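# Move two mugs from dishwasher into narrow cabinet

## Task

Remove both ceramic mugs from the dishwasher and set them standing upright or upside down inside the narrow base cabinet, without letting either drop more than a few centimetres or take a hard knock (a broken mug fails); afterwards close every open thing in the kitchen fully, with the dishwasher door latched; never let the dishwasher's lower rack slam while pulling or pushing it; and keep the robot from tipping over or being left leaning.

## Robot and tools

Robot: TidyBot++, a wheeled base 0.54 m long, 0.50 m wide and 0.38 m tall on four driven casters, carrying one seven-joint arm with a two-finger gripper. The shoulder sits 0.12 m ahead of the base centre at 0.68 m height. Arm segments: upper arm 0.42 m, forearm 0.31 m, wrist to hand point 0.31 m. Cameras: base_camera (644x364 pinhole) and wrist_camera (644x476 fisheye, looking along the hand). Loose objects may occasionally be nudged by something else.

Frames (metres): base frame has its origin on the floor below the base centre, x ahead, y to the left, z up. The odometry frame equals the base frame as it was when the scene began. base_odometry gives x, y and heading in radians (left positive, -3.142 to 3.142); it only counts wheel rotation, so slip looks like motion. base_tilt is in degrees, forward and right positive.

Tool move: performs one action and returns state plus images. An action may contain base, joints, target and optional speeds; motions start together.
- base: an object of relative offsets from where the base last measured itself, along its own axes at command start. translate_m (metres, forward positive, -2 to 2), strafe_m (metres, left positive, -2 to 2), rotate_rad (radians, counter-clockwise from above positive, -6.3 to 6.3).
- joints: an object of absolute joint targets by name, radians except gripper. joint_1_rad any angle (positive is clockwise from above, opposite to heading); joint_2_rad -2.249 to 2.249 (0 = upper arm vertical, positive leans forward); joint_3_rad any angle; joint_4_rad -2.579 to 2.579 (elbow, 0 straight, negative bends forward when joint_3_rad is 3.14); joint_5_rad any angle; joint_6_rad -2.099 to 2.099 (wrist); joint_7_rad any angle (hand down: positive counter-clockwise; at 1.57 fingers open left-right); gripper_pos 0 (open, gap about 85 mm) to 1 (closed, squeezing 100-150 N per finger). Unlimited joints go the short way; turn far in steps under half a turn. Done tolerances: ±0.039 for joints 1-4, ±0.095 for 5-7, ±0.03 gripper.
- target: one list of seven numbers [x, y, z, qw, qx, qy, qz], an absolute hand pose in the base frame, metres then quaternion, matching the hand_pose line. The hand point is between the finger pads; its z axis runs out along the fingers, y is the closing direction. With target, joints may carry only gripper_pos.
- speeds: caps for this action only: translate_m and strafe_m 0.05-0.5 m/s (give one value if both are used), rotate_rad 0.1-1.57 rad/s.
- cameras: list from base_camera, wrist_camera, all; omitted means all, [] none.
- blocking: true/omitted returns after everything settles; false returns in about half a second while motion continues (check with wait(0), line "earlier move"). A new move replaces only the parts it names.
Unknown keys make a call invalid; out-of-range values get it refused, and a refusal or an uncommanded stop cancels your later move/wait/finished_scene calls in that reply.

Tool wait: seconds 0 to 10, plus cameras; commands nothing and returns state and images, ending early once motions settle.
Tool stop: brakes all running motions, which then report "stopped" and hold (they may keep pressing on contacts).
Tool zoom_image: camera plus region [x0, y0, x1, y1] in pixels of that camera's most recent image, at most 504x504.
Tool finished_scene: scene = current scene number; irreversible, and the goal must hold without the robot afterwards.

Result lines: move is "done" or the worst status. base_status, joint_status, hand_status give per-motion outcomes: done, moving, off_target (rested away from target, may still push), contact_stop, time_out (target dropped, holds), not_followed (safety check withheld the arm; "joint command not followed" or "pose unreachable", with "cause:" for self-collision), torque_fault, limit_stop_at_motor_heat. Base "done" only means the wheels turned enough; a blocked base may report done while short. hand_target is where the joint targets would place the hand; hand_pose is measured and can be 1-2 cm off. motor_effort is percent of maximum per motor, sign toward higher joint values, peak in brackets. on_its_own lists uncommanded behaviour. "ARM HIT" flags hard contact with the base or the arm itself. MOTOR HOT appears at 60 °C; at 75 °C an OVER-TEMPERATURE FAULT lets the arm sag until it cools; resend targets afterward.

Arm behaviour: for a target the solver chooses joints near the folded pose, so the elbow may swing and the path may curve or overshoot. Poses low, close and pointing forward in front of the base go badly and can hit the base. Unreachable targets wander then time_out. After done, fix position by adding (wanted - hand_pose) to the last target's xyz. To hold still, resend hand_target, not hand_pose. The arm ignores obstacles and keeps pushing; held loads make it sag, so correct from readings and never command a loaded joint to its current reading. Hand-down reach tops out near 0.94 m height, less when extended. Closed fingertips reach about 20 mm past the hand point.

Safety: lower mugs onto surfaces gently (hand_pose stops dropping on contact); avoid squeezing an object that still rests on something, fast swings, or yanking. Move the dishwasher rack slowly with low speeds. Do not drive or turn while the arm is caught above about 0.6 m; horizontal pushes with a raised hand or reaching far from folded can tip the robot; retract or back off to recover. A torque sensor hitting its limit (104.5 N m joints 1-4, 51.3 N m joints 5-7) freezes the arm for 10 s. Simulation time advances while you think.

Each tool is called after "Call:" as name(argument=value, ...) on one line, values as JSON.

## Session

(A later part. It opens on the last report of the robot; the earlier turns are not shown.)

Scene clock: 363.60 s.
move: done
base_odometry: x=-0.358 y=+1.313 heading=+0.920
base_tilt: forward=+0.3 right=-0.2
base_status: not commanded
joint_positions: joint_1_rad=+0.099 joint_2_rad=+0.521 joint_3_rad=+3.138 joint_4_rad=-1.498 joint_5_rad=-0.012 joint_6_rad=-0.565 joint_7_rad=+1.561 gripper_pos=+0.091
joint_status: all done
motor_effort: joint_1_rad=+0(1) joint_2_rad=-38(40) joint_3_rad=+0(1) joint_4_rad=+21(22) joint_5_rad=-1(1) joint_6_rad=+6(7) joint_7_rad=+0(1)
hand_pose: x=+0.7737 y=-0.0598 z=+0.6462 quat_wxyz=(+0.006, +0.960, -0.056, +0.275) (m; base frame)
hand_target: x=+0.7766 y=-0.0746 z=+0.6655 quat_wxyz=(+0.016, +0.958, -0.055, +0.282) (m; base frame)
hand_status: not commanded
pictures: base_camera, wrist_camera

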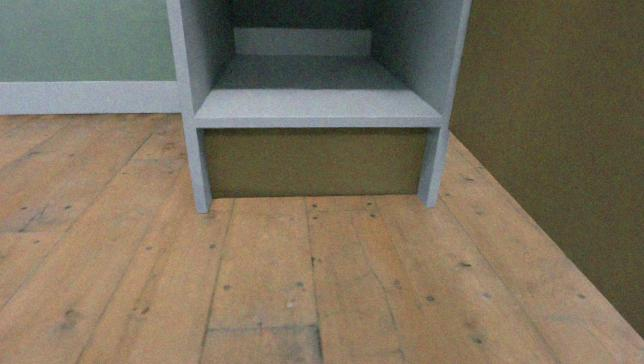

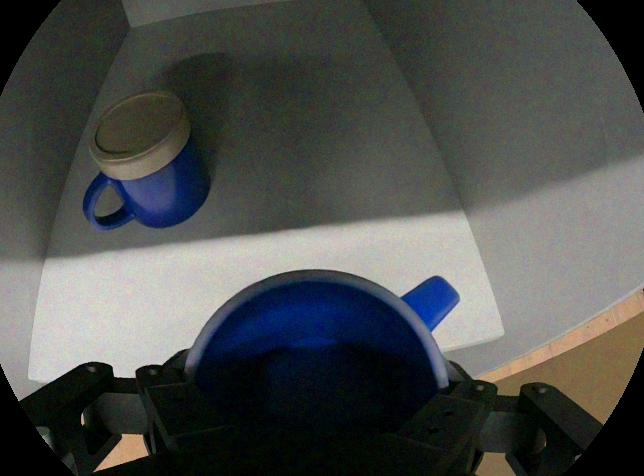

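Call:
move(joints={"joint_2_rad":0.665,"joint_4_rad":-1.30,"joint_6_rad":-0.59}, cameras=["wrist_camera"])

Call:
move(joints={"joint_2_rad":0.71,"joint_4_rad":-1.30,"joint_6_rad":-0.57}, cameras=[])

Call:
move(joints={"joint_2_rad":0.735,"joint_4_rad":-1.30,"joint_6_rad":-0.55}, cameras=["wrist_camera"])

Scene clock: 366.20 s.
move: done
base_odometry: x=-0.358 y=+1.313 heading=+0.920
base_tilt: forward=+0.3 right=-0.2
base_status: not commanded
joint_positions: joint_1_rad=+0.099 joint_2_rad=+0.694 joint_3_rad=+3.138 joint_4_rad=-1.328 joint_5_rad=-0.012 joint_6_rad=-0.568 joint_7_rad=+1.561 gripper_pos=+0.091
joint_status: all done
motor_effort: joint_1_rad=+0(0) joint_2_rad=-44(47) joint_3_rad=-1(1) joint_4_rad=+21(23) joint_5_rad=-1(1) joint_6_rad=+6(7) joint_7_rad=+0(1)
hand_pose: x=+0.8310 y=-0.0654 z=+0.6027 quat_wxyz=(+0.006, +0.961, -0.056, +0.272) (m; base frame)
hand_target: x=+0.8366 y=-0.0815 z=+0.6329 quat_wxyz=(+0.017, +0.956, -0.055, +0.289) (m; base frame)
hand_status: not commanded
pictures: wrist_camera

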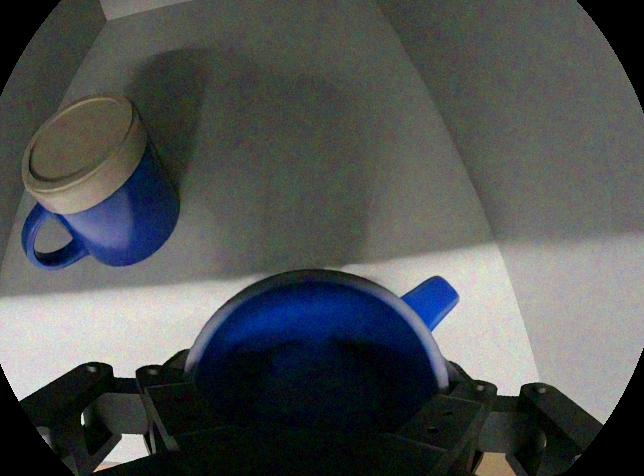

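Scene clock: 367.03 s.
move: done
base_odometry: x=-0.358 y=+1.313 heading=+0.920
base_tilt: forward=+0.3 right=-0.2
base_status: not commanded
joint_positions: joint_1_rad=+0.099 joint_2_rad=+0.718 joint_3_rad=+3.138 joint_4_rad=-1.322 joint_5_rad=-0.012 joint_6_rad=-0.568 joint_7_rad=+1.561 gripper_pos=+0.091
joint_status: all done
motor_effort: joint_1_rad=+0(0) joint_2_rad=-40(45) joint_3_rad=-1(1) joint_4_rad=+18(21) joint_5_rad=-1(1) joint_6_rad=+5(7) joint_7_rad=+0(1)
hand_pose: x=+0.8317 y=-0.0655 z=+0.5890 quat_wxyz=(+0.006, +0.963, -0.056, +0.264) (m; base frame)
hand_target: x=+0.8389 y=-0.0818 z=+0.6037 quat_wxyz=(+0.016, +0.959, -0.056, +0.277) (m; base frame)
hand_status: not commanded
pictures: none
No camera images: "cameras" was empty.

Scene clock: 367.63 s.
move: done
base_odometry: x=-0.358 y=+1.313 heading=+0.920
base_tilt: forward=+0.3 right=-0.2
base_status: not commanded
joint_positions: joint_1_rad=+0.099 joint_2_rad=+0.722 joint_3_rad=+3.138 joint_4_rad=-1.316 joint_5_rad=-0.012 joint_6_rad=-0.565 joint_7_rad=+1.561 gripper_pos=+0.091
joint_status: all done
motor_effort: joint_1_rad=+0(0) joint_2_rad=-40(43) joint_3_rad=-1(1) joint_4_rad=+19(19) joint_5_rad=-1(1) joint_6_rad=+5(6) joint_7_rad=-1(1)
hand_pose: x=+0.8342 y=-0.0657 z=+0.5889 quat_wxyz=(+0.006, +0.962, -0.056, +0.266) (m; base frame)
hand_target: x=+0.8421 y=-0.0822 z=+0.5889 quat_wxyz=(+0.016, +0.960, -0.056, +0.274) (m; base frame)
hand_status: not commanded
pictures: wrist_camera

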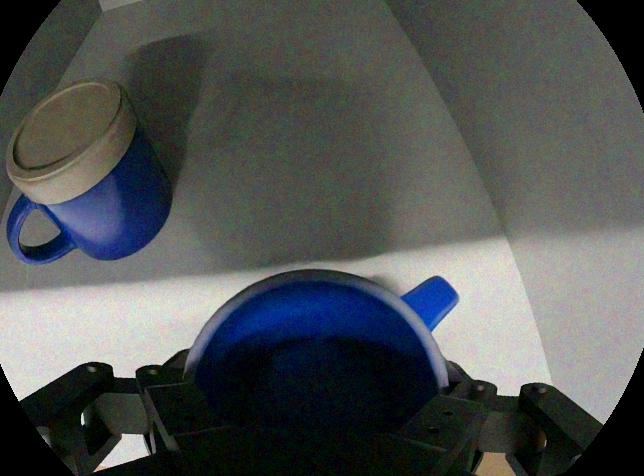

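Call:
move(joints={"gripper_pos":0.05}, cameras=[])

Call:
move(joints={"gripper_pos":0.0}, cameras=["wrist_camera"])

Call:
move(joints={"joint_2_rad":0.645,"joint_4_rad":-1.350,"joint_6_rad":-0.565}, cameras=["wrist_camera"])

Call:
move(joints={"joint_2_rad":0.56,"joint_4_rad":-1.387,"joint_6_rad":-0.61}, cameras=["wrist_camera"])

Scene clock: 370.27 s.
move: done
base_odometry: x=-0.358 y=+1.313 heading=+0.920
base_tilt: forward=+0.3 right=-0.2
base_status: not commanded
joint_positions: joint_1_rad=+0.099 joint_2_rad=+0.725 joint_3_rad=+3.138 joint_4_rad=-1.316 joint_5_rad=-0.012 joint_6_rad=-0.565 joint_7_rad=+1.561 gripper_pos=+0.050
joint_status: all done
motor_effort: joint_1_rad=+0(1) joint_2_rad=-39(41) joint_3_rad=+0(1) joint_4_rad=+17(19) joint_5_rad=-1(1) joint_6_rad=+5(6) joint_7_rad=+0(1)
hand_pose: x=+0.8341 y=-0.0657 z=+0.5868 quat_wxyz=(+0.006, +0.963, -0.056, +0.265) (m; base frame)
hand_target: x=+0.8421 y=-0.0822 z=+0.5889 quat_wxyz=(+0.016, +0.960, -0.056, +0.274) (m; base frame)
hand_status: not commanded
pictures: none
No camera images: "cameras" was empty.

Scene clock: 370.77 s.
move: done
base_odometry: x=-0.358 y=+1.313 heading=+0.920
base_tilt: forward=+0.3 right=-0.2
base_status: not commanded
joint_positions: joint_1_rad=+0.099 joint_2_rad=+0.729 joint_3_rad=+3.138 joint_4_rad=-1.316 joint_5_rad=-0.012 joint_6_rad=-0.565 joint_7_rad=+1.561 gripper_pos=+0.000
joint_status: all done
motor_effort: joint_1_rad=+0(2) joint_2_rad=-40(41) joint_3_rad=+0(1) joint_4_rad=+18(18) joint_5_rad=-1(1) joint_6_rad=+5(5) joint_7_rad=+0(1)
hand_pose: x=+0.8338 y=-0.0657 z=+0.5838 quat_wxyz=(+0.006, +0.963, -0.056, +0.263) (m; base frame)
hand_target: x=+0.8421 y=-0.0822 z=+0.5889 quat_wxyz=(+0.016, +0.960, -0.056, +0.274) (m; base frame)
hand_status: not commanded
pictures: wrist_camera

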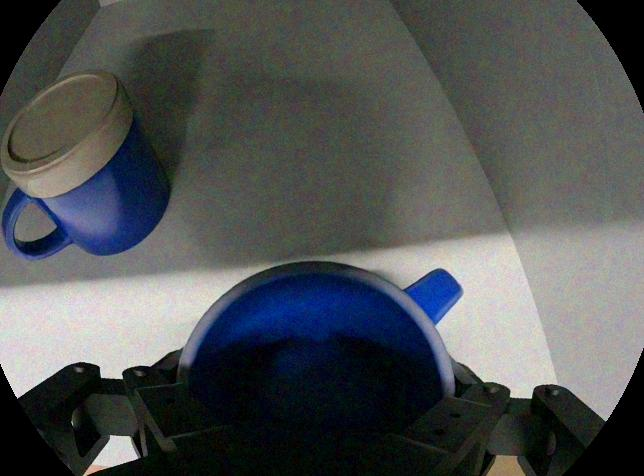

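Scene clock: 371.73 s.
move: done
base_odometry: x=-0.358 y=+1.313 heading=+0.920
base_tilt: forward=+0.3 right=-0.2
base_status: not commanded
joint_positions: joint_1_rad=+0.099 joint_2_rad=+0.684 joint_3_rad=+3.138 joint_4_rad=-1.336 joint_5_rad=-0.012 joint_6_rad=-0.565 joint_7_rad=+1.561 gripper_pos=+0.000
joint_status: all done
motor_effort: joint_1_rad=+0(1) joint_2_rad=-40(43) joint_3_rad=+0(1) joint_4_rad=+19(20) joint_5_rad=-1(1) joint_6_rad=+5(5) joint_7_rad=+0(1)
hand_pose: x=+0.8293 y=-0.0653 z=+0.6071 quat_wxyz=(+0.006, +0.960, -0.056, +0.275) (m; base frame)
hand_target: x=+0.8249 y=-0.0802 z=+0.6285 quat_wxyz=(+0.016, +0.956, -0.055, +0.286) (m; base frame)
hand_status: not commanded
pictures: wrist_camera

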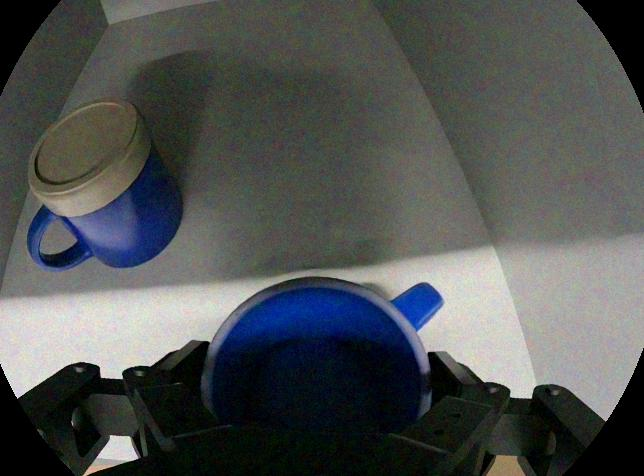

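Scene clock: 372.70 s.
move: done
base_odometry: x=-0.358 y=+1.313 heading=+0.920
base_tilt: forward=+0.3 right=-0.2
base_status: not commanded
joint_positions: joint_1_rad=+0.099 joint_2_rad=+0.594 joint_3_rad=+3.138 joint_4_rad=-1.370 joint_5_rad=-0.012 joint_6_rad=-0.581 joint_7_rad=+1.561 gripper_pos=+0.000
joint_status: all done
motor_effort: joint_1_rad=+0(0) joint_2_rad=-38(43) joint_3_rad=+0(1) joint_4_rad=+19(20) joint_5_rad=-1(1) joint_6_rad=+5(6) joint_7_rad=+0(1)
hand_pose: x=+0.8166 y=-0.0639 z=+0.6526 quat_wxyz=(+0.007, +0.954, -0.055, +0.294) (m; base frame)
hand_target: x=+0.8023 y=-0.0776 z=+0.6632 quat_wxyz=(+0.016, +0.956, -0.055, +0.288) (m; base frame)
hand_status: not commanded
pictures: wrist_camera

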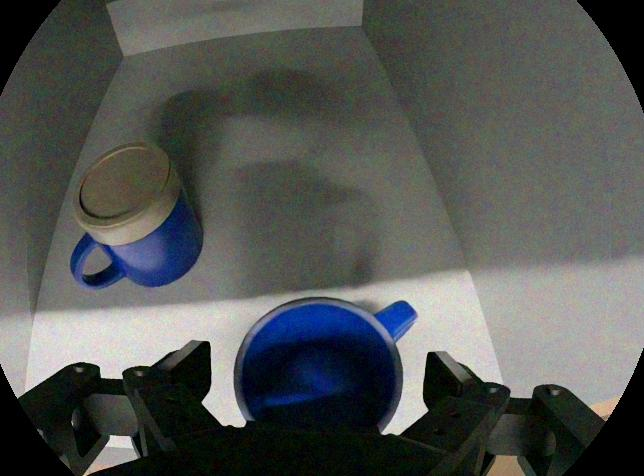

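Call:
move(joints={"joint_2_rad":0.35,"joint_4_rad":-1.60,"joint_6_rad":-0.60,"gripper_pos":1}, cameras=[])

Call:
move(joints={"joint_2_rad":0.40,"joint_4_rad":-2.226,"joint_6_rad":0.70}, cameras=[])

Call:
move(joints={"joint_2_rad":0.565,"joint_4_rad":-2.226,"joint_6_rad":0.70}, cameras=["wrist_camera"])

Call:
move(joints={"joint_2_rad":0.65,"joint_4_rad":-2.01,"joint_6_rad":0.585}, cameras=["wrist_camera"])

Scene clock: 376.40 s.
move: done
base_odometry: x=-0.358 y=+1.313 heading=+0.920
base_tilt: forward=+0.3 right=-0.2
base_status: not commanded
joint_positions: joint_1_rad=+0.099 joint_2_rad=+0.380 joint_3_rad=+3.138 joint_4_rad=-1.579 joint_5_rad=-0.012 joint_6_rad=-0.581 joint_7_rad=+1.561 gripper_pos=+0.999
joint_status: all done
motor_effort: joint_1_rad=+0(0) joint_2_rad=-31(40) joint_3_rad=+0(1) joint_4_rad=+19(20) joint_5_rad=+0(1) joint_6_rad=+5(6) joint_7_rad=+0(1)
hand_pose: x=+0.7395 y=-0.0564 z=+0.6970 quat_wxyz=(+0.007, +0.954, -0.055, +0.296) (m; base frame)
hand_target: x=+0.7250 y=-0.0686 z=+0.7023 quat_wxyz=(+0.017, +0.955, -0.055, +0.291) (m; base frame)
hand_status: not commanded
pictures: none
No camera images: "cameras" was empty.

Scene clock: 378.77 s.
move: done
base_odometry: x=-0.358 y=+1.313 heading=+0.920
base_tilt: forward=+0.3 right=-0.2
base_status: not commanded
joint_positions: joint_1_rad=+0.099 joint_2_rad=+0.387 joint_3_rad=+3.138 joint_4_rad=-2.206 joint_5_rad=-0.012 joint_6_rad=+0.664 joint_7_rad=+1.561 gripper_pos=+0.999
joint_status: all done
motor_effort: joint_1_rad=+0(0) joint_2_rad=-27(31) joint_3_rad=+0(1) joint_4_rad=+14(20) joint_5_rad=-1(1) joint_6_rad=+8(9) joint_7_rad=-1(1)
hand_pose: x=+0.7303 y=-0.0600 z=+0.6940 quat_wxyz=(+0.024, +0.820, -0.050, +0.569) (m; base frame)
hand_target: x=+0.7258 y=-0.0687 z=+0.6876 quat_wxyz=(+0.033, +0.820, -0.047, +0.570) (m; base frame)
hand_status: not commanded
pictures: none
No camera images: "cameras" was empty.

Scene clock: 379.87 s.
move: done
base_odometry: x=-0.358 y=+1.313 heading=+0.920
base_tilt: forward=+0.3 right=-0.2
base_status: not commanded
joint_positions: joint_1_rad=+0.099 joint_2_rad=+0.568 joint_3_rad=+3.138 joint_4_rad=-2.210 joint_5_rad=-0.012 joint_6_rad=+0.672 joint_7_rad=+1.561 gripper_pos=+0.999
joint_status: all done
motor_effort: joint_1_rad=+0(1) joint_2_rad=-30(33) joint_3_rad=+0(1) joint_4_rad=+11(15) joint_5_rad=-1(1) joint_6_rad=+8(9) joint_7_rad=+0(1)
hand_pose: x=+0.7217 y=-0.0592 z=+0.5834 quat_wxyz=(+0.021, +0.868, -0.053, +0.494) (m; base frame)
hand_target: x=+0.7185 y=-0.0679 z=+0.5872 quat_wxyz=(+0.029, +0.864, -0.050, +0.501) (m; base frame)
hand_status: not commanded
pictures: wrist_camera

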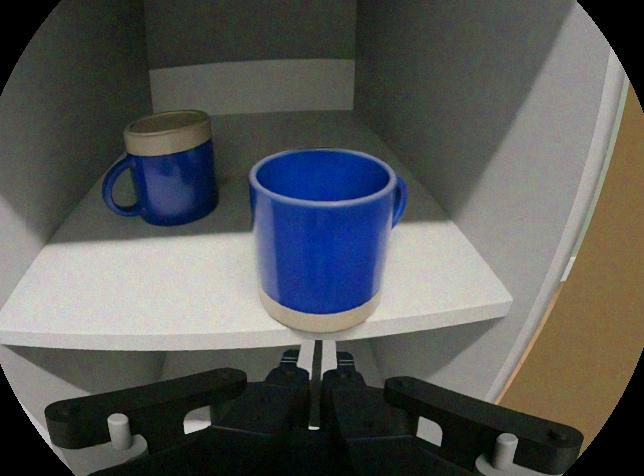

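Scene clock: 381.07 s.
move: done
base_odometry: x=-0.358 y=+1.313 heading=+0.920
base_tilt: forward=+0.3 right=-0.2
base_status: not commanded
joint_positions: joint_1_rad=+0.099 joint_2_rad=+0.641 joint_3_rad=+3.138 joint_4_rad=-2.029 joint_5_rad=-0.012 joint_6_rad=+0.623 joint_7_rad=+1.561 gripper_pos=+0.999
joint_status: all done
motor_effort: joint_1_rad=+0(0) joint_2_rad=-34(34) joint_3_rad=-1(1) joint_4_rad=+13(14) joint_5_rad=-1(1) joint_6_rad=+8(9) joint_7_rad=+0(1)
hand_pose: x=+0.7868 y=-0.0654 z=+0.5963 quat_wxyz=(+0.022, +0.852, -0.052, +0.520) (m; base frame)
hand_target: x=+0.7875 y=-0.0759 z=+0.5878 quat_wxyz=(+0.029, +0.860, -0.050, +0.508) (m; base frame)
hand_status: not commanded
pictures: wrist_camera

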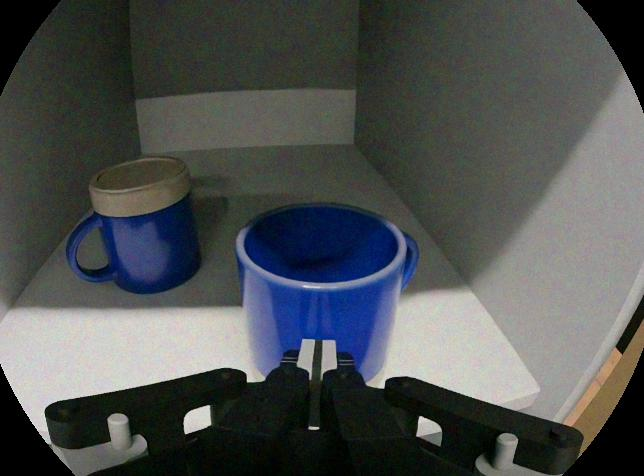

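Call:
move(joints={"joint_2_rad":0.685,"joint_4_rad":-1.92,"joint_6_rad":0.53}, cameras=[])

Call:
move(joints={"joint_2_rad":0.715,"joint_4_rad":-1.84,"joint_6_rad":0.48}, cameras=["wrist_camera"])

Call:
move(joints={"joint_2_rad":0.75,"joint_4_rad":-1.75,"joint_6_rad":0.43}, cameras=["wrist_camera"])

Call:
move(joints={"joint_2_rad":0.655,"joint_4_rad":-1.92,"joint_6_rad":0.53}, cameras=[])

Call:
move(joints={"joint_2_rad":0.50,"joint_4_rad":-2.22,"joint_6_rad":0.70}, cameras=["wrist_camera"])

Scene clock: 383.87 s.
move: done
base_odometry: x=-0.358 y=+1.313 heading=+0.920
base_tilt: forward=+0.3 right=-0.2
base_status: not commanded
joint_positions: joint_1_rad=+0.099 joint_2_rad=+0.678 joint_3_rad=+3.138 joint_4_rad=-1.937 joint_5_rad=-0.012 joint_6_rad=+0.569 joint_7_rad=+1.561 gripper_pos=+0.999
joint_status: all done
motor_effort: joint_1_rad=+0(1) joint_2_rad=-35(36) joint_3_rad=-1(1) joint_4_rad=+13(15) joint_5_rad=-1(1) joint_6_rad=+8(9) joint_7_rad=+0(1)
hand_pose: x=+0.8145 y=-0.0680 z=+0.5958 quat_wxyz=(+0.022, +0.852, -0.052, +0.521) (m; base frame)
hand_target: x=+0.8140 y=-0.0789 z=+0.5871 quat_wxyz=(+0.029, +0.860, -0.050, +0.508) (m; base frame)
hand_status: not commanded
pictures: none
No camera images: "cameras" was empty.

Scene clock: 384.73 s.
move: done
base_odometry: x=-0.358 y=+1.313 heading=+0.920
base_tilt: forward=+0.3 right=-0.2
base_status: not commanded
joint_positions: joint_1_rad=+0.099 joint_2_rad=+0.708 joint_3_rad=+3.138 joint_4_rad=-1.857 joint_5_rad=-0.012 joint_6_rad=+0.519 joint_7_rad=+1.561 gripper_pos=+0.999
joint_status: all done
motor_effort: joint_1_rad=+0(1) joint_2_rad=-37(38) joint_3_rad=+0(1) joint_4_rad=+14(15) joint_5_rad=-1(1) joint_6_rad=+8(9) joint_7_rad=-1(1)
hand_pose: x=+0.8374 y=-0.0701 z=+0.5953 quat_wxyz=(+0.021, +0.852, -0.052, +0.520) (m; base frame)
hand_target: x=+0.8368 y=-0.0815 z=+0.5873 quat_wxyz=(+0.029, +0.860, -0.050, +0.508) (m; base frame)
hand_status: not commanded
pictures: wrist_camera

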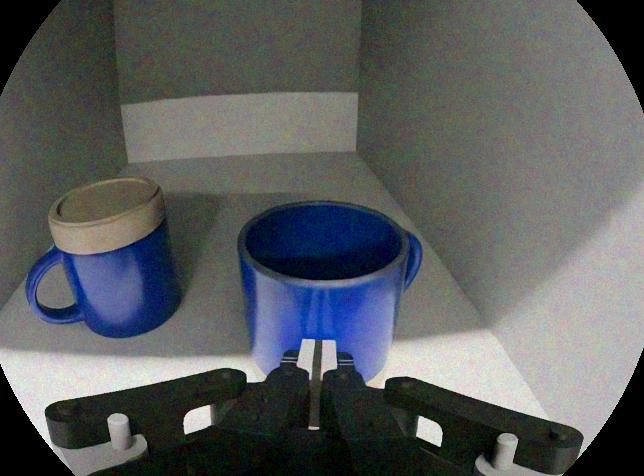

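Scene clock: 385.60 s.
move: done
base_odometry: x=-0.358 y=+1.313 heading=+0.920
base_tilt: forward=+0.3 right=-0.2
base_status: not commanded
joint_positions: joint_1_rad=+0.099 joint_2_rad=+0.745 joint_3_rad=+3.138 joint_4_rad=-1.768 joint_5_rad=-0.012 joint_6_rad=+0.469 joint_7_rad=+1.561 gripper_pos=+0.999
joint_status: all done
motor_effort: joint_1_rad=+0(0) joint_2_rad=-39(39) joint_3_rad=-1(1) joint_4_rad=+16(17) joint_5_rad=-1(1) joint_6_rad=+8(9) joint_7_rad=+0(1)
hand_pose: x=+0.8628 y=-0.0724 z=+0.5951 quat_wxyz=(+0.021, +0.851, -0.052, +0.521) (m; base frame)
hand_target: x=+0.8625 y=-0.0845 z=+0.5888 quat_wxyz=(+0.029, +0.858, -0.050, +0.510) (m; base frame)
hand_status: not commanded
pictures: wrist_camera

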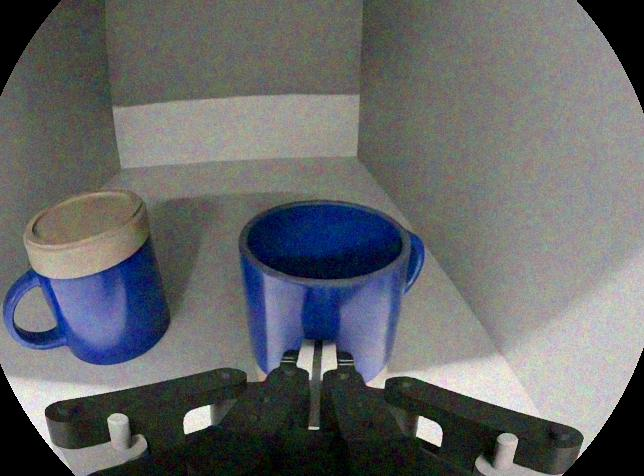

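Scene clock: 386.77 s.
move: off_target
base_odometry: x=-0.358 y=+1.313 heading=+0.920
base_tilt: forward=+0.3 right=-0.2
base_status: not commanded
joint_positions: joint_1_rad=+0.099 joint_2_rad=+0.699 joint_3_rad=+3.138 joint_4_rad=-1.904 joint_5_rad=-0.012 joint_6_rad=+0.498 joint_7_rad=+1.561 gripper_pos=+0.999
joint_status: joint_2_rad off_target (ended at +0.699, target +0.655); the others done
motor_effort: joint_1_rad=+0(0) joint_2_rad=-36(39) joint_3_rad=-1(1) joint_4_rad=+13(16) joint_5_rad=-1(1) joint_6_rad=+7(9) joint_7_rad=+0(1)
hand_pose: x=+0.8156 y=-0.0678 z=+0.5758 quat_wxyz=(+0.020, +0.867, -0.053, +0.495) (m; base frame)
hand_target: x=+0.8165 y=-0.0792 z=+0.6081 quat_wxyz=(+0.030, +0.852, -0.049, +0.520) (m; base frame)
hand_status: not commanded
pictures: none
No camera images: "cameras" was empty.

Scene clock: 388.17 s.
move: off_target
base_odometry: x=-0.358 y=+1.313 heading=+0.920
base_tilt: forward=+0.3 right=-0.2
base_status: not commanded
joint_positions: joint_1_rad=+0.099 joint_2_rad=+0.539 joint_3_rad=+3.138 joint_4_rad=-2.200 joint_5_rad=-0.012 joint_6_rad=+0.664 joint_7_rad=+1.561 gripper_pos=+0.999
joint_status: joint_2_rad off_target (ended at +0.539, target +0.500); the others done
motor_effort: joint_1_rad=+0(1) joint_2_rad=-29(37) joint_3_rad=+0(1) joint_4_rad=+12(14) joint_5_rad=-1(1) joint_6_rad=+8(8) joint_7_rad=+0(1)
hand_pose: x=+0.7277 y=-0.0597 z=+0.6032 quat_wxyz=(+0.022, +0.860, -0.052, +0.508) (m; base frame)
hand_target: x=+0.7259 y=-0.0687 z=+0.6290 quat_wxyz=(+0.030, +0.845, -0.049, +0.531) (m; base frame)
hand_status: not commanded
pictures: wrist_camera

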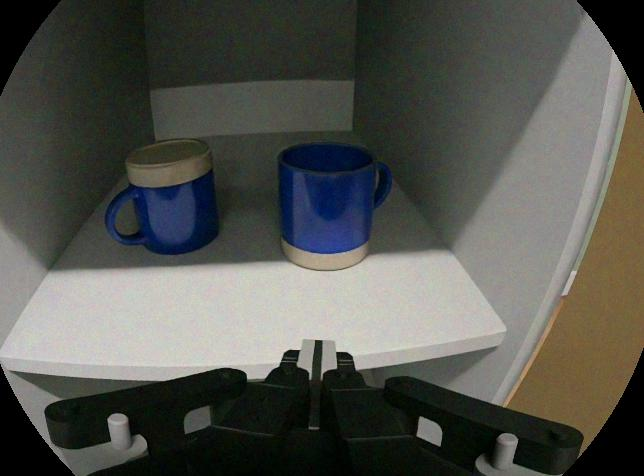

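Call:
move(base={"translate_m":-0.45}, cameras=[])

Call:
move(base={"strafe_m":-0.55,"rotate_rad":-0.03}, joints={"joint_1_rad":0.0,"joint_2_rad":0.177,"joint_4_rad":-1.9,"joint_6_rad":-0.3})

Scene clock: 398.90 s.
move: done
base_odometry: x=-0.631 y=+0.955 heading=+0.920
base_tilt: forward=+0.3 right=-0.2
base_status: done
joint_positions: joint_1_rad=+0.099 joint_2_rad=+0.531 joint_3_rad=+3.138 joint_4_rad=-2.212 joint_5_rad=-0.012 joint_6_rad=+0.671 joint_7_rad=+1.561 gripper_pos=+0.999
joint_status: not commanded
motor_effort: joint_1_rad=+0(1) joint_2_rad=-29(31) joint_3_rad=-1(1) joint_4_rad=+12(13) joint_5_rad=-1(1) joint_6_rad=+8(8) joint_7_rad=+0(1)
hand_pose: x=+0.7243 y=-0.0596 z=+0.6052 quat_wxyz=(+0.022, +0.859, -0.053, +0.509) (m; base frame)
hand_target: x=+0.7259 y=-0.0687 z=+0.6290 quat_wxyz=(+0.030, +0.845, -0.049, +0.531) (m; base frame)
hand_status: not commanded
pictures: none
No camera images: "cameras" was empty.

Scene clock: 401.27 s.
move: done
base_odometry: x=-0.193 y=+0.622 heading=+0.890
base_tilt: forward=+0.3 right=-0.2
base_status: done
joint_positions: joint_1_rad=+0.020 joint_2_rad=+0.206 joint_3_rad=+3.140 joint_4_rad=-1.916 joint_5_rad=-0.012 joint_6_rad=-0.261 joint_7_rad=+1.561 gripper_pos=+0.999
joint_status: all done
motor_effort: joint_1_rad=+0(6) joint_2_rad=-24(31) joint_3_rad=+0(4) joint_4_rad=+18(19) joint_5_rad=-1(2) joint_6_rad=+6(8) joint_7_rad=+0(1)
hand_pose: x=+0.6871 y=-0.0080 z=+0.7031 quat_wxyz=(-0.002, +0.929, -0.018, +0.370) (m; base frame)
hand_target: x=+0.6835 y=+0.0014 z=+0.7189 quat_wxyz=(+0.000, +0.928, +0.000, +0.373) (m; base frame)
hand_status: not commanded
pictures: base_camera, wrist_camera

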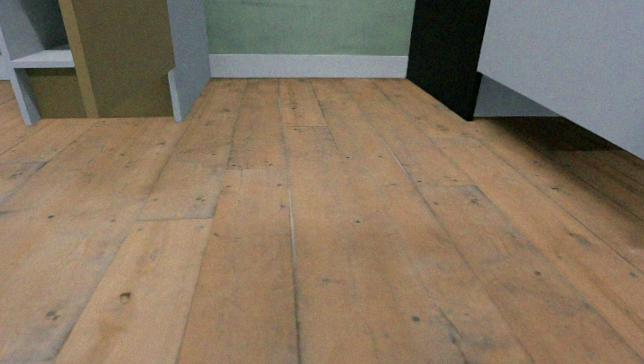

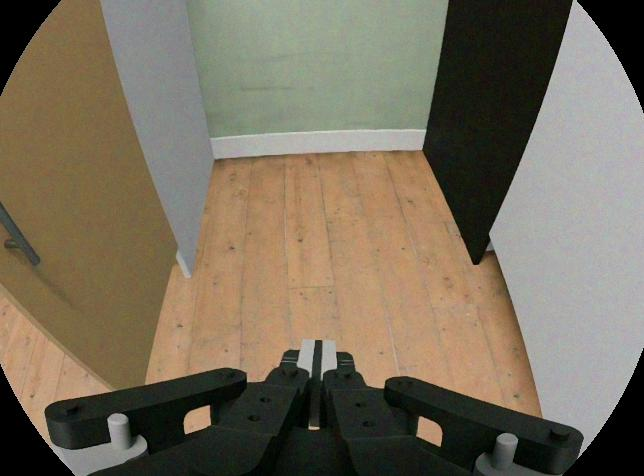

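Call:
move(joints={"joint_1_rad":0.0,"joint_2_rad":1.11,"joint_4_rad":-1.886,"joint_6_rad":1.0}, cameras=[])

Call:
move(base={"translate_m":0.09,"strafe_m":0.2}, speeds={"strafe_m":0.2})

Scene clock: 409.67 s.
move: done
base_odometry: x=-0.193 y=+0.622 heading=+0.890
base_tilt: forward=+0.3 right=-0.2
base_status: not commanded
joint_positions: joint_1_rad=+0.020 joint_2_rad=+1.110 joint_3_rad=+3.140 joint_4_rad=-1.905 joint_5_rad=-0.012 joint_6_rad=+0.965 joint_7_rad=+1.561 gripper_pos=+0.999
joint_status: all done
motor_effort: joint_1_rad=+0(1) joint_2_rad=-39(42) joint_3_rad=-1(1) joint_4_rad=+6(21) joint_5_rad=-1(1) joint_6_rad=+8(9) joint_7_rad=+0(1)
hand_pose: x=+0.8115 y=-0.0146 z=+0.4136 quat_wxyz=(+0.004, +0.855, -0.019, +0.519) (m; base frame)
hand_target: x=+0.8251 y=+0.0013 z=+0.4295 quat_wxyz=(+0.000, +0.840, +0.000, +0.542) (m; base frame)
hand_status: not commanded
pictures: none
No camera images: "cameras" was empty.

Scene clock: 411.50 s.
move: done
base_odometry: x=-0.292 y=+0.818 heading=+0.889
base_tilt: forward=+0.3 right=-0.2
base_status: done
joint_positions: joint_1_rad=+0.009 joint_2_rad=+1.110 joint_3_rad=+3.140 joint_4_rad=-1.902 joint_5_rad=-0.012 joint_6_rad=+0.968 joint_7_rad=+1.561 gripper_pos=+0.999
joint_status: not commanded
motor_effort: joint_1_rad=+0(4) joint_2_rad=-39(39) joint_3_rad=-1(2) joint_4_rad=+7(8) joint_5_rad=-1(1) joint_6_rad=+8(8) joint_7_rad=-1(1)
hand_pose: x=+0.8133 y=-0.0069 z=+0.4151 quat_wxyz=(+0.001, +0.853, -0.014, +0.521) (m; base frame)
hand_target: x=+0.8251 y=+0.0013 z=+0.4295 quat_wxyz=(+0.000, +0.840, +0.000, +0.542) (m; base frame)
hand_status: not commanded
pictures: base_camera, wrist_camera

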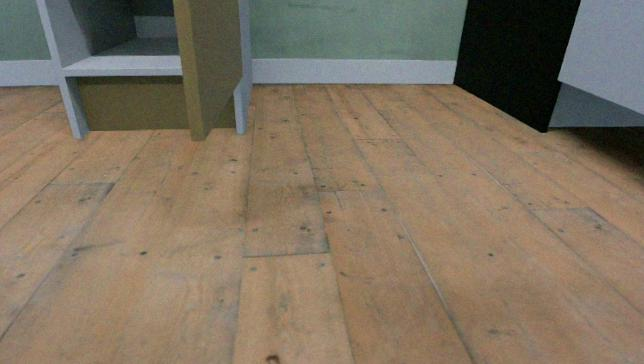

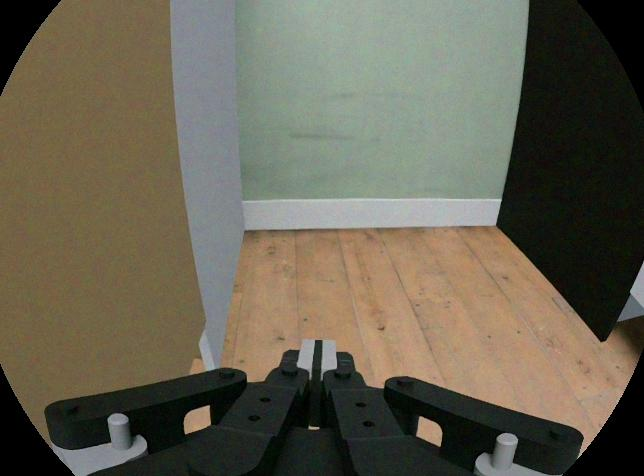

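Call:
move(base={"translate_m":0.015,"strafe_m":0.25}, speeds={"strafe_m":0.12})

Scene clock: 416.13 s.
move: done
base_odometry: x=-0.477 y=+0.987 heading=+0.889
base_tilt: forward=+0.3 right=-0.2
base_status: done
joint_positions: joint_1_rad=+0.002 joint_2_rad=+1.110 joint_3_rad=+3.141 joint_4_rad=-1.902 joint_5_rad=-0.013 joint_6_rad=+0.968 joint_7_rad=+1.561 gripper_pos=+0.999
joint_status: not commanded
motor_effort: joint_1_rad=+0(5) joint_2_rad=-39(39) joint_3_rad=-1(4) joint_4_rad=+8(8) joint_5_rad=-1(1) joint_6_rad=+8(8) joint_7_rad=+0(1)
hand_pose: x=+0.8134 y=-0.0024 z=+0.4152 quat_wxyz=(+0.000, +0.853, -0.011, +0.522) (m; base frame)
hand_target: x=+0.8251 y=+0.0013 z=+0.4295 quat_wxyz=(+0.000, +0.840, +0.000, +0.542) (m; base frame)
hand_status: not commanded
pictures: base_camera, wrist_camera

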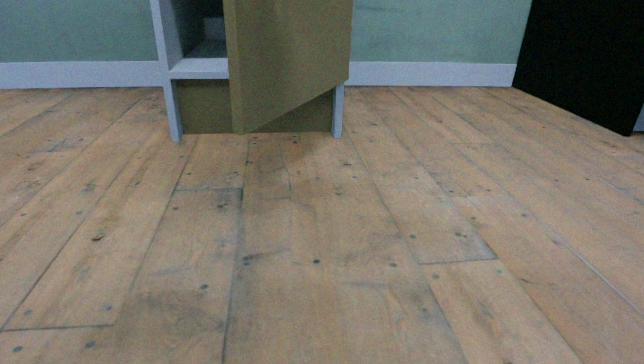

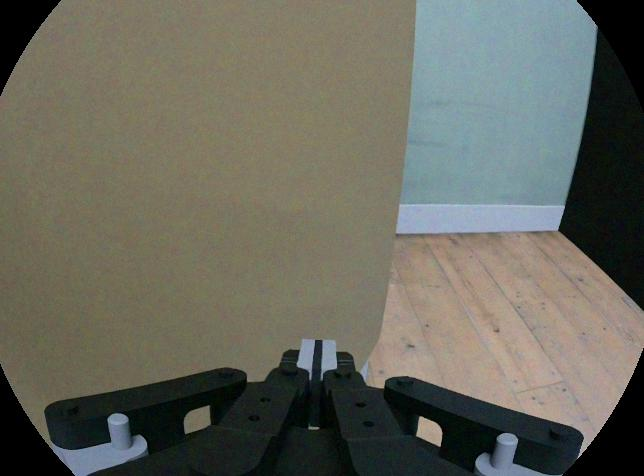

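Call:
move(base={"translate_m":0.08,"strafe_m":0.11}, speeds={"strafe_m":0.12}, cameras=["wrist_camera"])

Call:
move(base={"translate_m":0.12,"strafe_m":0.09}, speeds={"translate_m":0.12})

Scene clock: 418.77 s.
move: done
base_odometry: x=-0.512 y=+1.119 heading=+0.890
base_tilt: forward=+0.3 right=-0.2
base_status: done
joint_positions: joint_1_rad=+0.002 joint_2_rad=+1.111 joint_3_rad=+3.141 joint_4_rad=-1.900 joint_5_rad=-0.013 joint_6_rad=+0.970 joint_7_rad=+1.561 gripper_pos=+0.999
joint_status: not commanded
motor_effort: joint_1_rad=+0(5) joint_2_rad=-39(41) joint_3_rad=-1(5) joint_4_rad=+7(11) joint_5_rad=-1(2) joint_6_rad=+8(9) joint_7_rad=+0(1)
hand_pose: x=+0.8143 y=-0.0028 z=+0.4156 quat_wxyz=(+0.000, +0.852, -0.011, +0.523) (m; base frame)
hand_target: x=+0.8251 y=+0.0013 z=+0.4295 quat_wxyz=(+0.000, +0.840, +0.000, +0.542) (m; base frame)
hand_status: not commanded
pictures: wrist_camera

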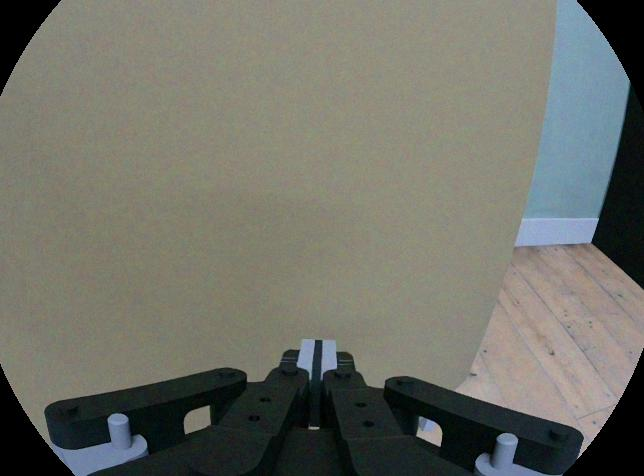

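Scene clock: 420.63 s.
move: done
base_odometry: x=-0.506 y=+1.269 heading=+0.890
base_tilt: forward=+0.3 right=-0.2
base_status: done
joint_positions: joint_1_rad=+0.002 joint_2_rad=+1.113 joint_3_rad=+3.142 joint_4_rad=-1.897 joint_5_rad=-0.013 joint_6_rad=+0.972 joint_7_rad=+1.561 gripper_pos=+0.999
joint_status: not commanded
motor_effort: joint_1_rad=+0(6) joint_2_rad=-39(40) joint_3_rad=-1(5) joint_4_rad=+8(13) joint_5_rad=-1(3) joint_6_rad=+8(10) joint_7_rad=+0(1)
hand_pose: x=+0.8156 y=-0.0035 z=+0.4161 quat_wxyz=(+0.001, +0.852, -0.011, +0.524) (m; base frame)
hand_target: x=+0.8251 y=+0.0013 z=+0.4295 quat_wxyz=(+0.000, +0.840, +0.000, +0.542) (m; base frame)
hand_status: not commanded
pictures: base_camera, wrist_camera

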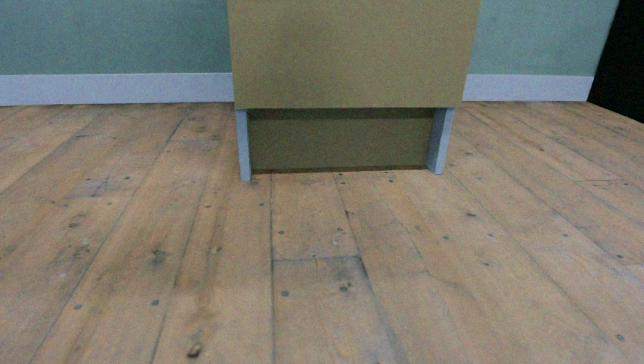

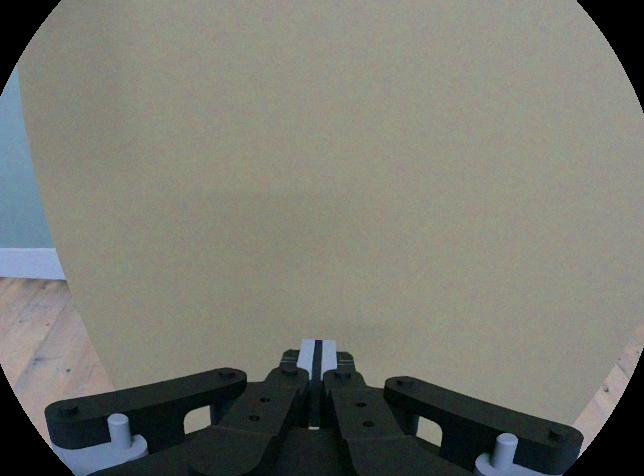

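Call:
move(base={"translate_m":0.05}, speeds={"translate_m":0.1})

Scene clock: 422.47 s.
move: done
base_odometry: x=-0.475 y=+1.308 heading=+0.890
base_tilt: forward=+0.3 right=-0.2
base_status: done
joint_positions: joint_1_rad=+0.002 joint_2_rad=+1.128 joint_3_rad=+3.142 joint_4_rad=-1.922 joint_5_rad=-0.013 joint_6_rad=+0.971 joint_7_rad=+1.561 gripper_pos=+0.999
joint_status: not commanded
motor_effort: joint_1_rad=-1(3) joint_2_rad=-42(43) joint_3_rad=-2(2) joint_4_rad=+12(23) joint_5_rad=+0(1) joint_6_rad=+11(14) joint_7_rad=+0(1)
hand_pose: x=+0.7998 y=-0.0035 z=+0.3975 quat_wxyz=(+0.001, +0.862, -0.011, +0.507) (m; base frame)
hand_target: x=+0.8251 y=+0.0013 z=+0.4295 quat_wxyz=(+0.000, +0.840, +0.000, +0.542) (m; base frame)
hand_status: not commanded
pictures: base_camera, wrist_camera

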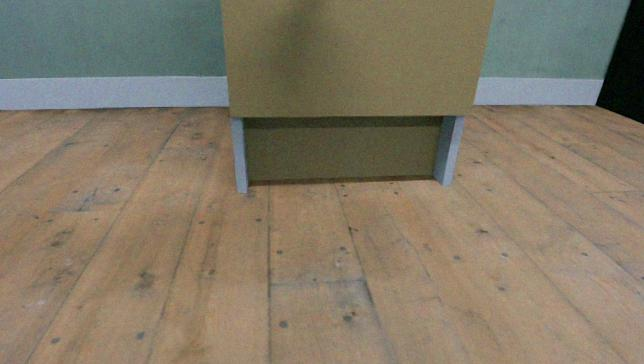

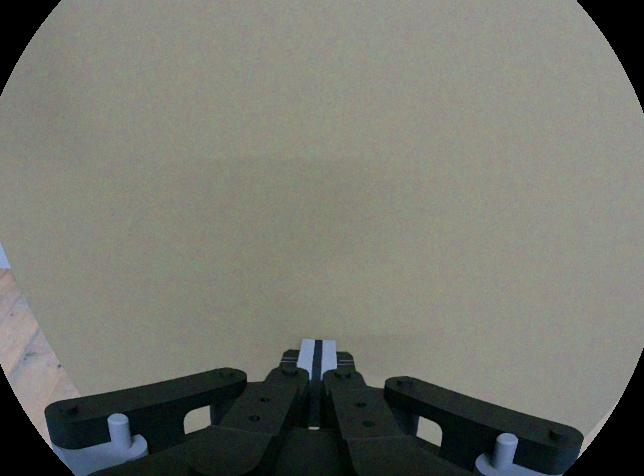

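Call:
move(base={"translate_m":-0.45}, cameras=[])

Call:
move(joints={"joint_1_rad":0.0,"joint_2_rad":-0.366,"joint_4_rad":-2.2,"joint_6_rad":-0.3})

Call:
zoom_image(camera="base_camera", region=[220, 0, 420, 110])

Scene clock: 425.63 s.
move: done
base_odometry: x=-0.758 y=+0.958 heading=+0.890
base_tilt: forward=+0.3 right=-0.2
base_status: done
joint_positions: joint_1_rad=+0.002 joint_2_rad=+1.128 joint_3_rad=+3.142 joint_4_rad=-1.885 joint_5_rad=-0.013 joint_6_rad=+0.984 joint_7_rad=+1.561 gripper_pos=+0.999
joint_status: not commanded
motor_effort: joint_1_rad=-1(2) joint_2_rad=-39(41) joint_3_rad=-1(2) joint_4_rad=+7(12) joint_5_rad=-1(1) joint_6_rad=+8(10) joint_7_rad=-1(1)
hand_pose: x=+0.8186 y=-0.0035 z=+0.4126 quat_wxyz=(+0.001, +0.849, -0.011, +0.528) (m; base frame)
hand_target: x=+0.8251 y=+0.0013 z=+0.4295 quat_wxyz=(+0.000, +0.840, +0.000, +0.542) (m; base frame)
hand_status: not commanded
pictures: none
No camera images: "cameras" was empty.

Scene clock: 428.67 s.
move: done
base_odometry: x=-0.758 y=+0.958 heading=+0.890
base_tilt: forward=+0.2 right=-0.2
base_status: not commanded
joint_positions: joint_1_rad=+0.002 joint_2_rad=-0.341 joint_3_rad=+3.142 joint_4_rad=-2.179 joint_5_rad=-0.013 joint_6_rad=-0.259 joint_7_rad=+1.561 gripper_pos=+0.999
joint_status: all done
motor_effort: joint_1_rad=+0(1) joint_2_rad=-7(42) joint_3_rad=+0(1) joint_4_rad=+21(22) joint_5_rad=-1(1) joint_6_rad=+8(9) joint_7_rad=+0(1)
hand_pose: x=+0.5507 y=+0.0014 z=+0.8391 quat_wxyz=(-0.006, +0.867, -0.010, +0.499) (m; base frame)
hand_target: x=+0.5352 y=+0.0013 z=+0.8267 quat_wxyz=(+0.000, +0.876, +0.000, +0.483) (m; base frame)
hand_status: not commanded
pictures: base_camera, wrist_camera

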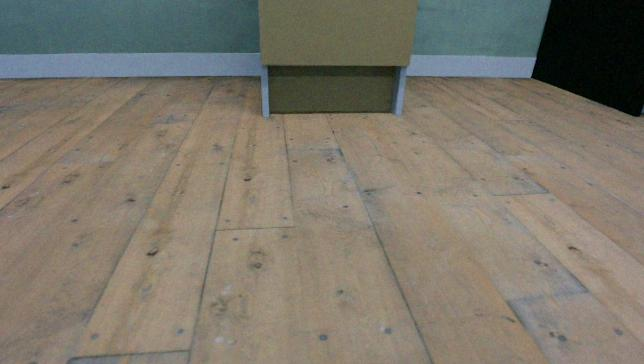

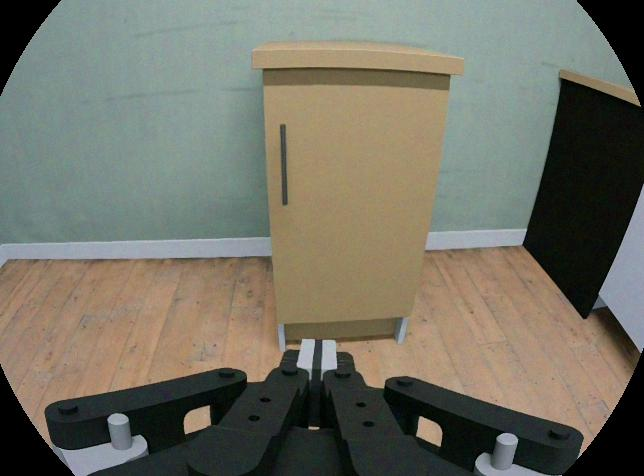

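Scaled by 2.520.

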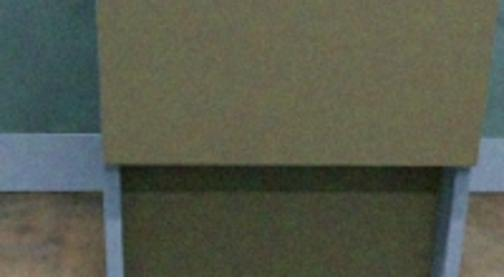

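Call:
zoom_image(camera="wrist_camera", region=[240, 30, 480, 200])

Call:
zoom_image(camera="wrist_camera", region=[250, 250, 440, 370])

Scaled by 2.100.

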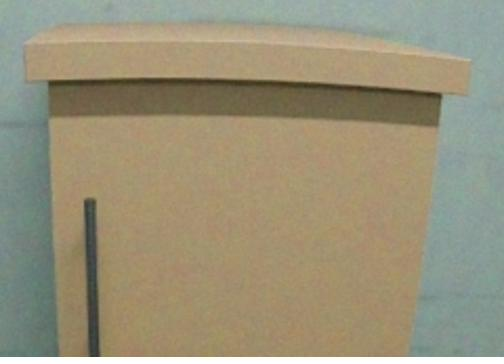

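Scaled by 2.653.

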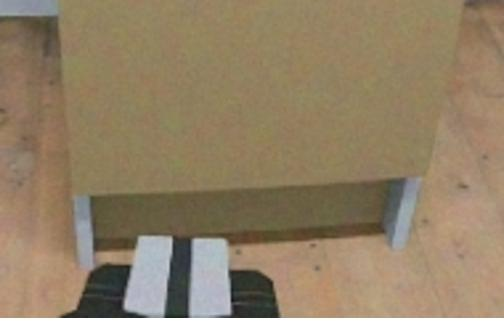

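Call:
move(base={"rotate_rad":1.571}, cameras=[])

Call:
move(base={"translate_m":-0.24}, joints={"joint_2_rad":0.3,"joint_4_rad":-1.7,"joint_6_rad":-0.7})

Scene clock: 438.53 s.
move: done
base_odometry: x=-0.758 y=+0.958 heading=+2.461
base_tilt: forward=+0.2 right=-0.2
base_status: done
joint_positions: joint_1_rad=+0.002 joint_2_rad=-0.341 joint_3_rad=+3.142 joint_4_rad=-2.179 joint_5_rad=-0.013 joint_6_rad=-0.261 joint_7_rad=+1.561 gripper_pos=+0.999
joint_status: not commanded
motor_effort: joint_1_rad=+0(1) joint_2_rad=-7(9) joint_3_rad=+0(2) joint_4_rad=+21(22) joint_5_rad=-1(1) joint_6_rad=+8(8) joint_7_rad=+0(1)
hand_pose: x=+0.5503 y=+0.0014 z=+0.8383 quat_wxyz=(-0.006, +0.867, -0.010, +0.498) (m; base frame)
hand_target: x=+0.5352 y=+0.0013 z=+0.8267 quat_wxyz=(+0.000, +0.876, +0.000, +0.483) (m; base frame)
hand_status: not commanded
pictures: none
No camera images: "cameras" was empty.

Scene clock: 440.73 s.
move: done
base_odometry: x=-0.572 y=+0.807 heading=+2.461
base_tilt: forward=+0.3 right=-0.2
base_status: done
joint_positions: joint_1_rad=+0.002 joint_2_rad=+0.299 joint_3_rad=+3.142 joint_4_rad=-1.719 joint_5_rad=-0.013 joint_6_rad=-0.660 joint_7_rad=+1.561 gripper_pos=+0.999
joint_status: all done
motor_effort: joint_1_rad=+0(1) joint_2_rad=-27(30) joint_3_rad=+0(1) joint_4_rad=+18(23) joint_5_rad=-1(1) joint_6_rad=+4(8) joint_7_rad=+0(1)
hand_pose: x=+0.6654 y=+0.0026 z=+0.6692 quat_wxyz=(-0.006, +0.973, -0.010, +0.229) (m; base frame)
hand_target: x=+0.6622 y=+0.0013 z=+0.6715 quat_wxyz=(+0.000, +0.976, +0.000, +0.219) (m; base frame)
hand_status: not commanded
pictures: base_camera, wrist_camera

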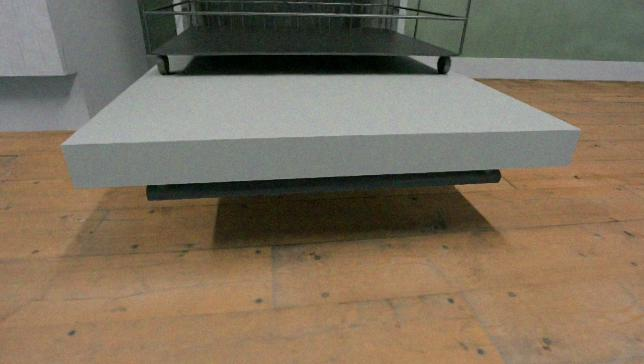

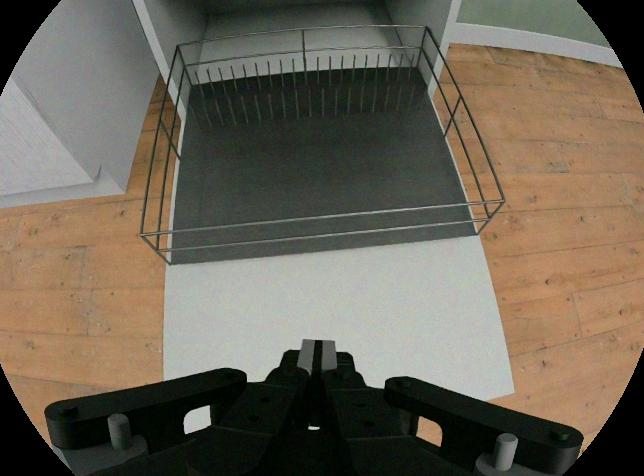

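Call:
move(base={"rotate_rad":0.085}, cameras=[])

Call:
move(base={"strafe_m":-0.09})

Scene clock: 444.20 s.
move: done
base_odometry: x=-0.572 y=+0.807 heading=+2.547
base_tilt: forward=+0.2 right=-0.2
base_status: done
joint_positions: joint_1_rad=-0.005 joint_2_rad=+0.299 joint_3_rad=+3.139 joint_4_rad=-1.719 joint_5_rad=-0.013 joint_6_rad=-0.663 joint_7_rad=+1.561 gripper_pos=+0.999
joint_status: not commanded
motor_effort: joint_1_rad=+0(4) joint_2_rad=-27(28) joint_3_rad=+0(3) joint_4_rad=+18(19) joint_5_rad=-1(1) joint_6_rad=+4(5) joint_7_rad=+0(1)
hand_pose: x=+0.6649 y=+0.0081 z=+0.6691 quat_wxyz=(-0.007, +0.974, -0.005, +0.228) (m; base frame)
hand_target: x=+0.6622 y=+0.0013 z=+0.6715 quat_wxyz=(+0.000, +0.976, +0.000, +0.219) (m; base frame)
hand_status: not commanded
pictures: none
No camera images: "cameras" was empty.

Scene clock: 445.37 s.
move: done
base_odometry: x=-0.521 y=+0.881 heading=+2.547
base_tilt: forward=+0.3 right=-0.2
base_status: done
joint_positions: joint_1_rad=-0.002 joint_2_rad=+0.299 joint_3_rad=+3.139 joint_4_rad=-1.718 joint_5_rad=-0.013 joint_6_rad=-0.663 joint_7_rad=+1.561 gripper_pos=+0.999
joint_status: not commanded
motor_effort: joint_1_rad=+0(3) joint_2_rad=-27(28) joint_3_rad=+0(2) joint_4_rad=+18(19) joint_5_rad=-1(1) joint_6_rad=+4(5) joint_7_rad=+0(1)
hand_pose: x=+0.6650 y=+0.0066 z=+0.6692 quat_wxyz=(-0.007, +0.974, -0.007, +0.228) (m; base frame)
hand_target: x=+0.6622 y=+0.0013 z=+0.6715 quat_wxyz=(+0.000, +0.976, +0.000, +0.219) (m; base frame)
hand_status: not commanded
pictures: base_camera, wrist_camera

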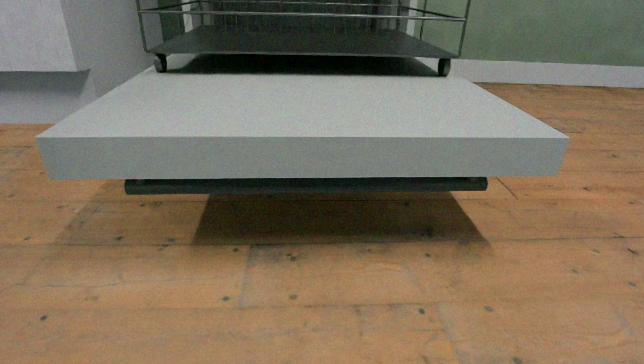

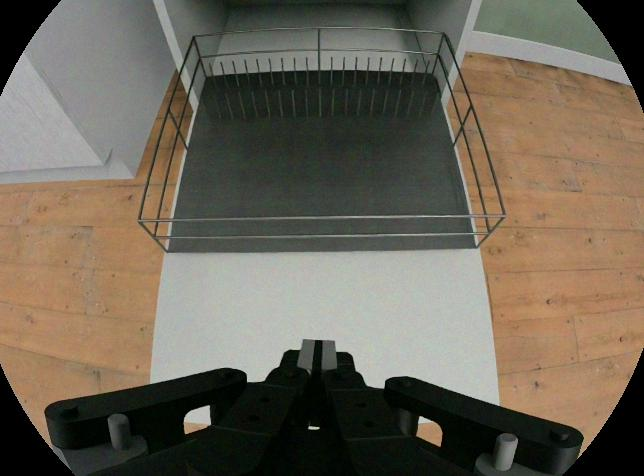

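Call:
move(joints={"joint_1_rad":0.0,"joint_2_rad":1.24,"joint_4_rad":-1.09,"joint_6_rad":-0.62})

Scene clock: 448.87 s.
move: done
base_odometry: x=-0.521 y=+0.881 heading=+2.547
base_tilt: forward=+0.3 right=-0.2
base_status: not commanded
joint_positions: joint_1_rad=-0.002 joint_2_rad=+1.247 joint_3_rad=+3.139 joint_4_rad=-1.110 joint_5_rad=-0.013 joint_6_rad=-0.655 joint_7_rad=+1.561 gripper_pos=+0.999
joint_status: all done
motor_effort: joint_1_rad=+0(1) joint_2_rad=-46(49) joint_3_rad=-1(1) joint_4_rad=+13(19) joint_5_rad=-1(1) joint_6_rad=+2(5) joint_7_rad=+0(1)
hand_pose: x=+0.7804 y=+0.0070 z=+0.2846 quat_wxyz=(-0.006, +0.998, -0.008, +0.065) (m; base frame)
hand_target: x=+0.8043 y=+0.0014 z=+0.2965 quat_wxyz=(+0.000, +0.995, +0.000, +0.096) (m; base frame)
hand_status: not commanded
pictures: base_camera, wrist_camera

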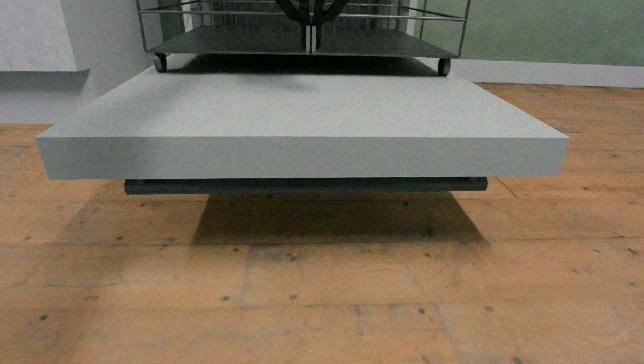

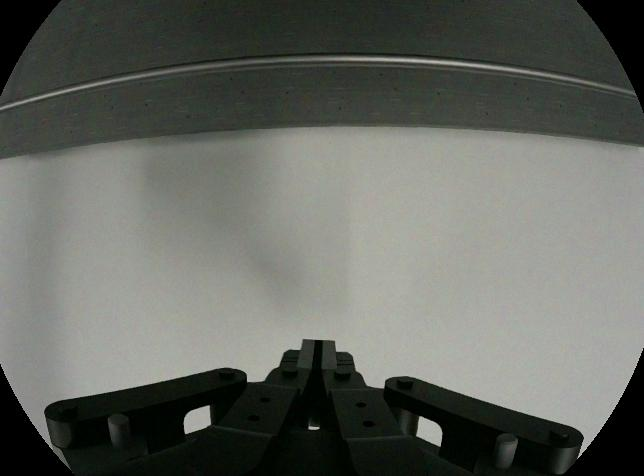

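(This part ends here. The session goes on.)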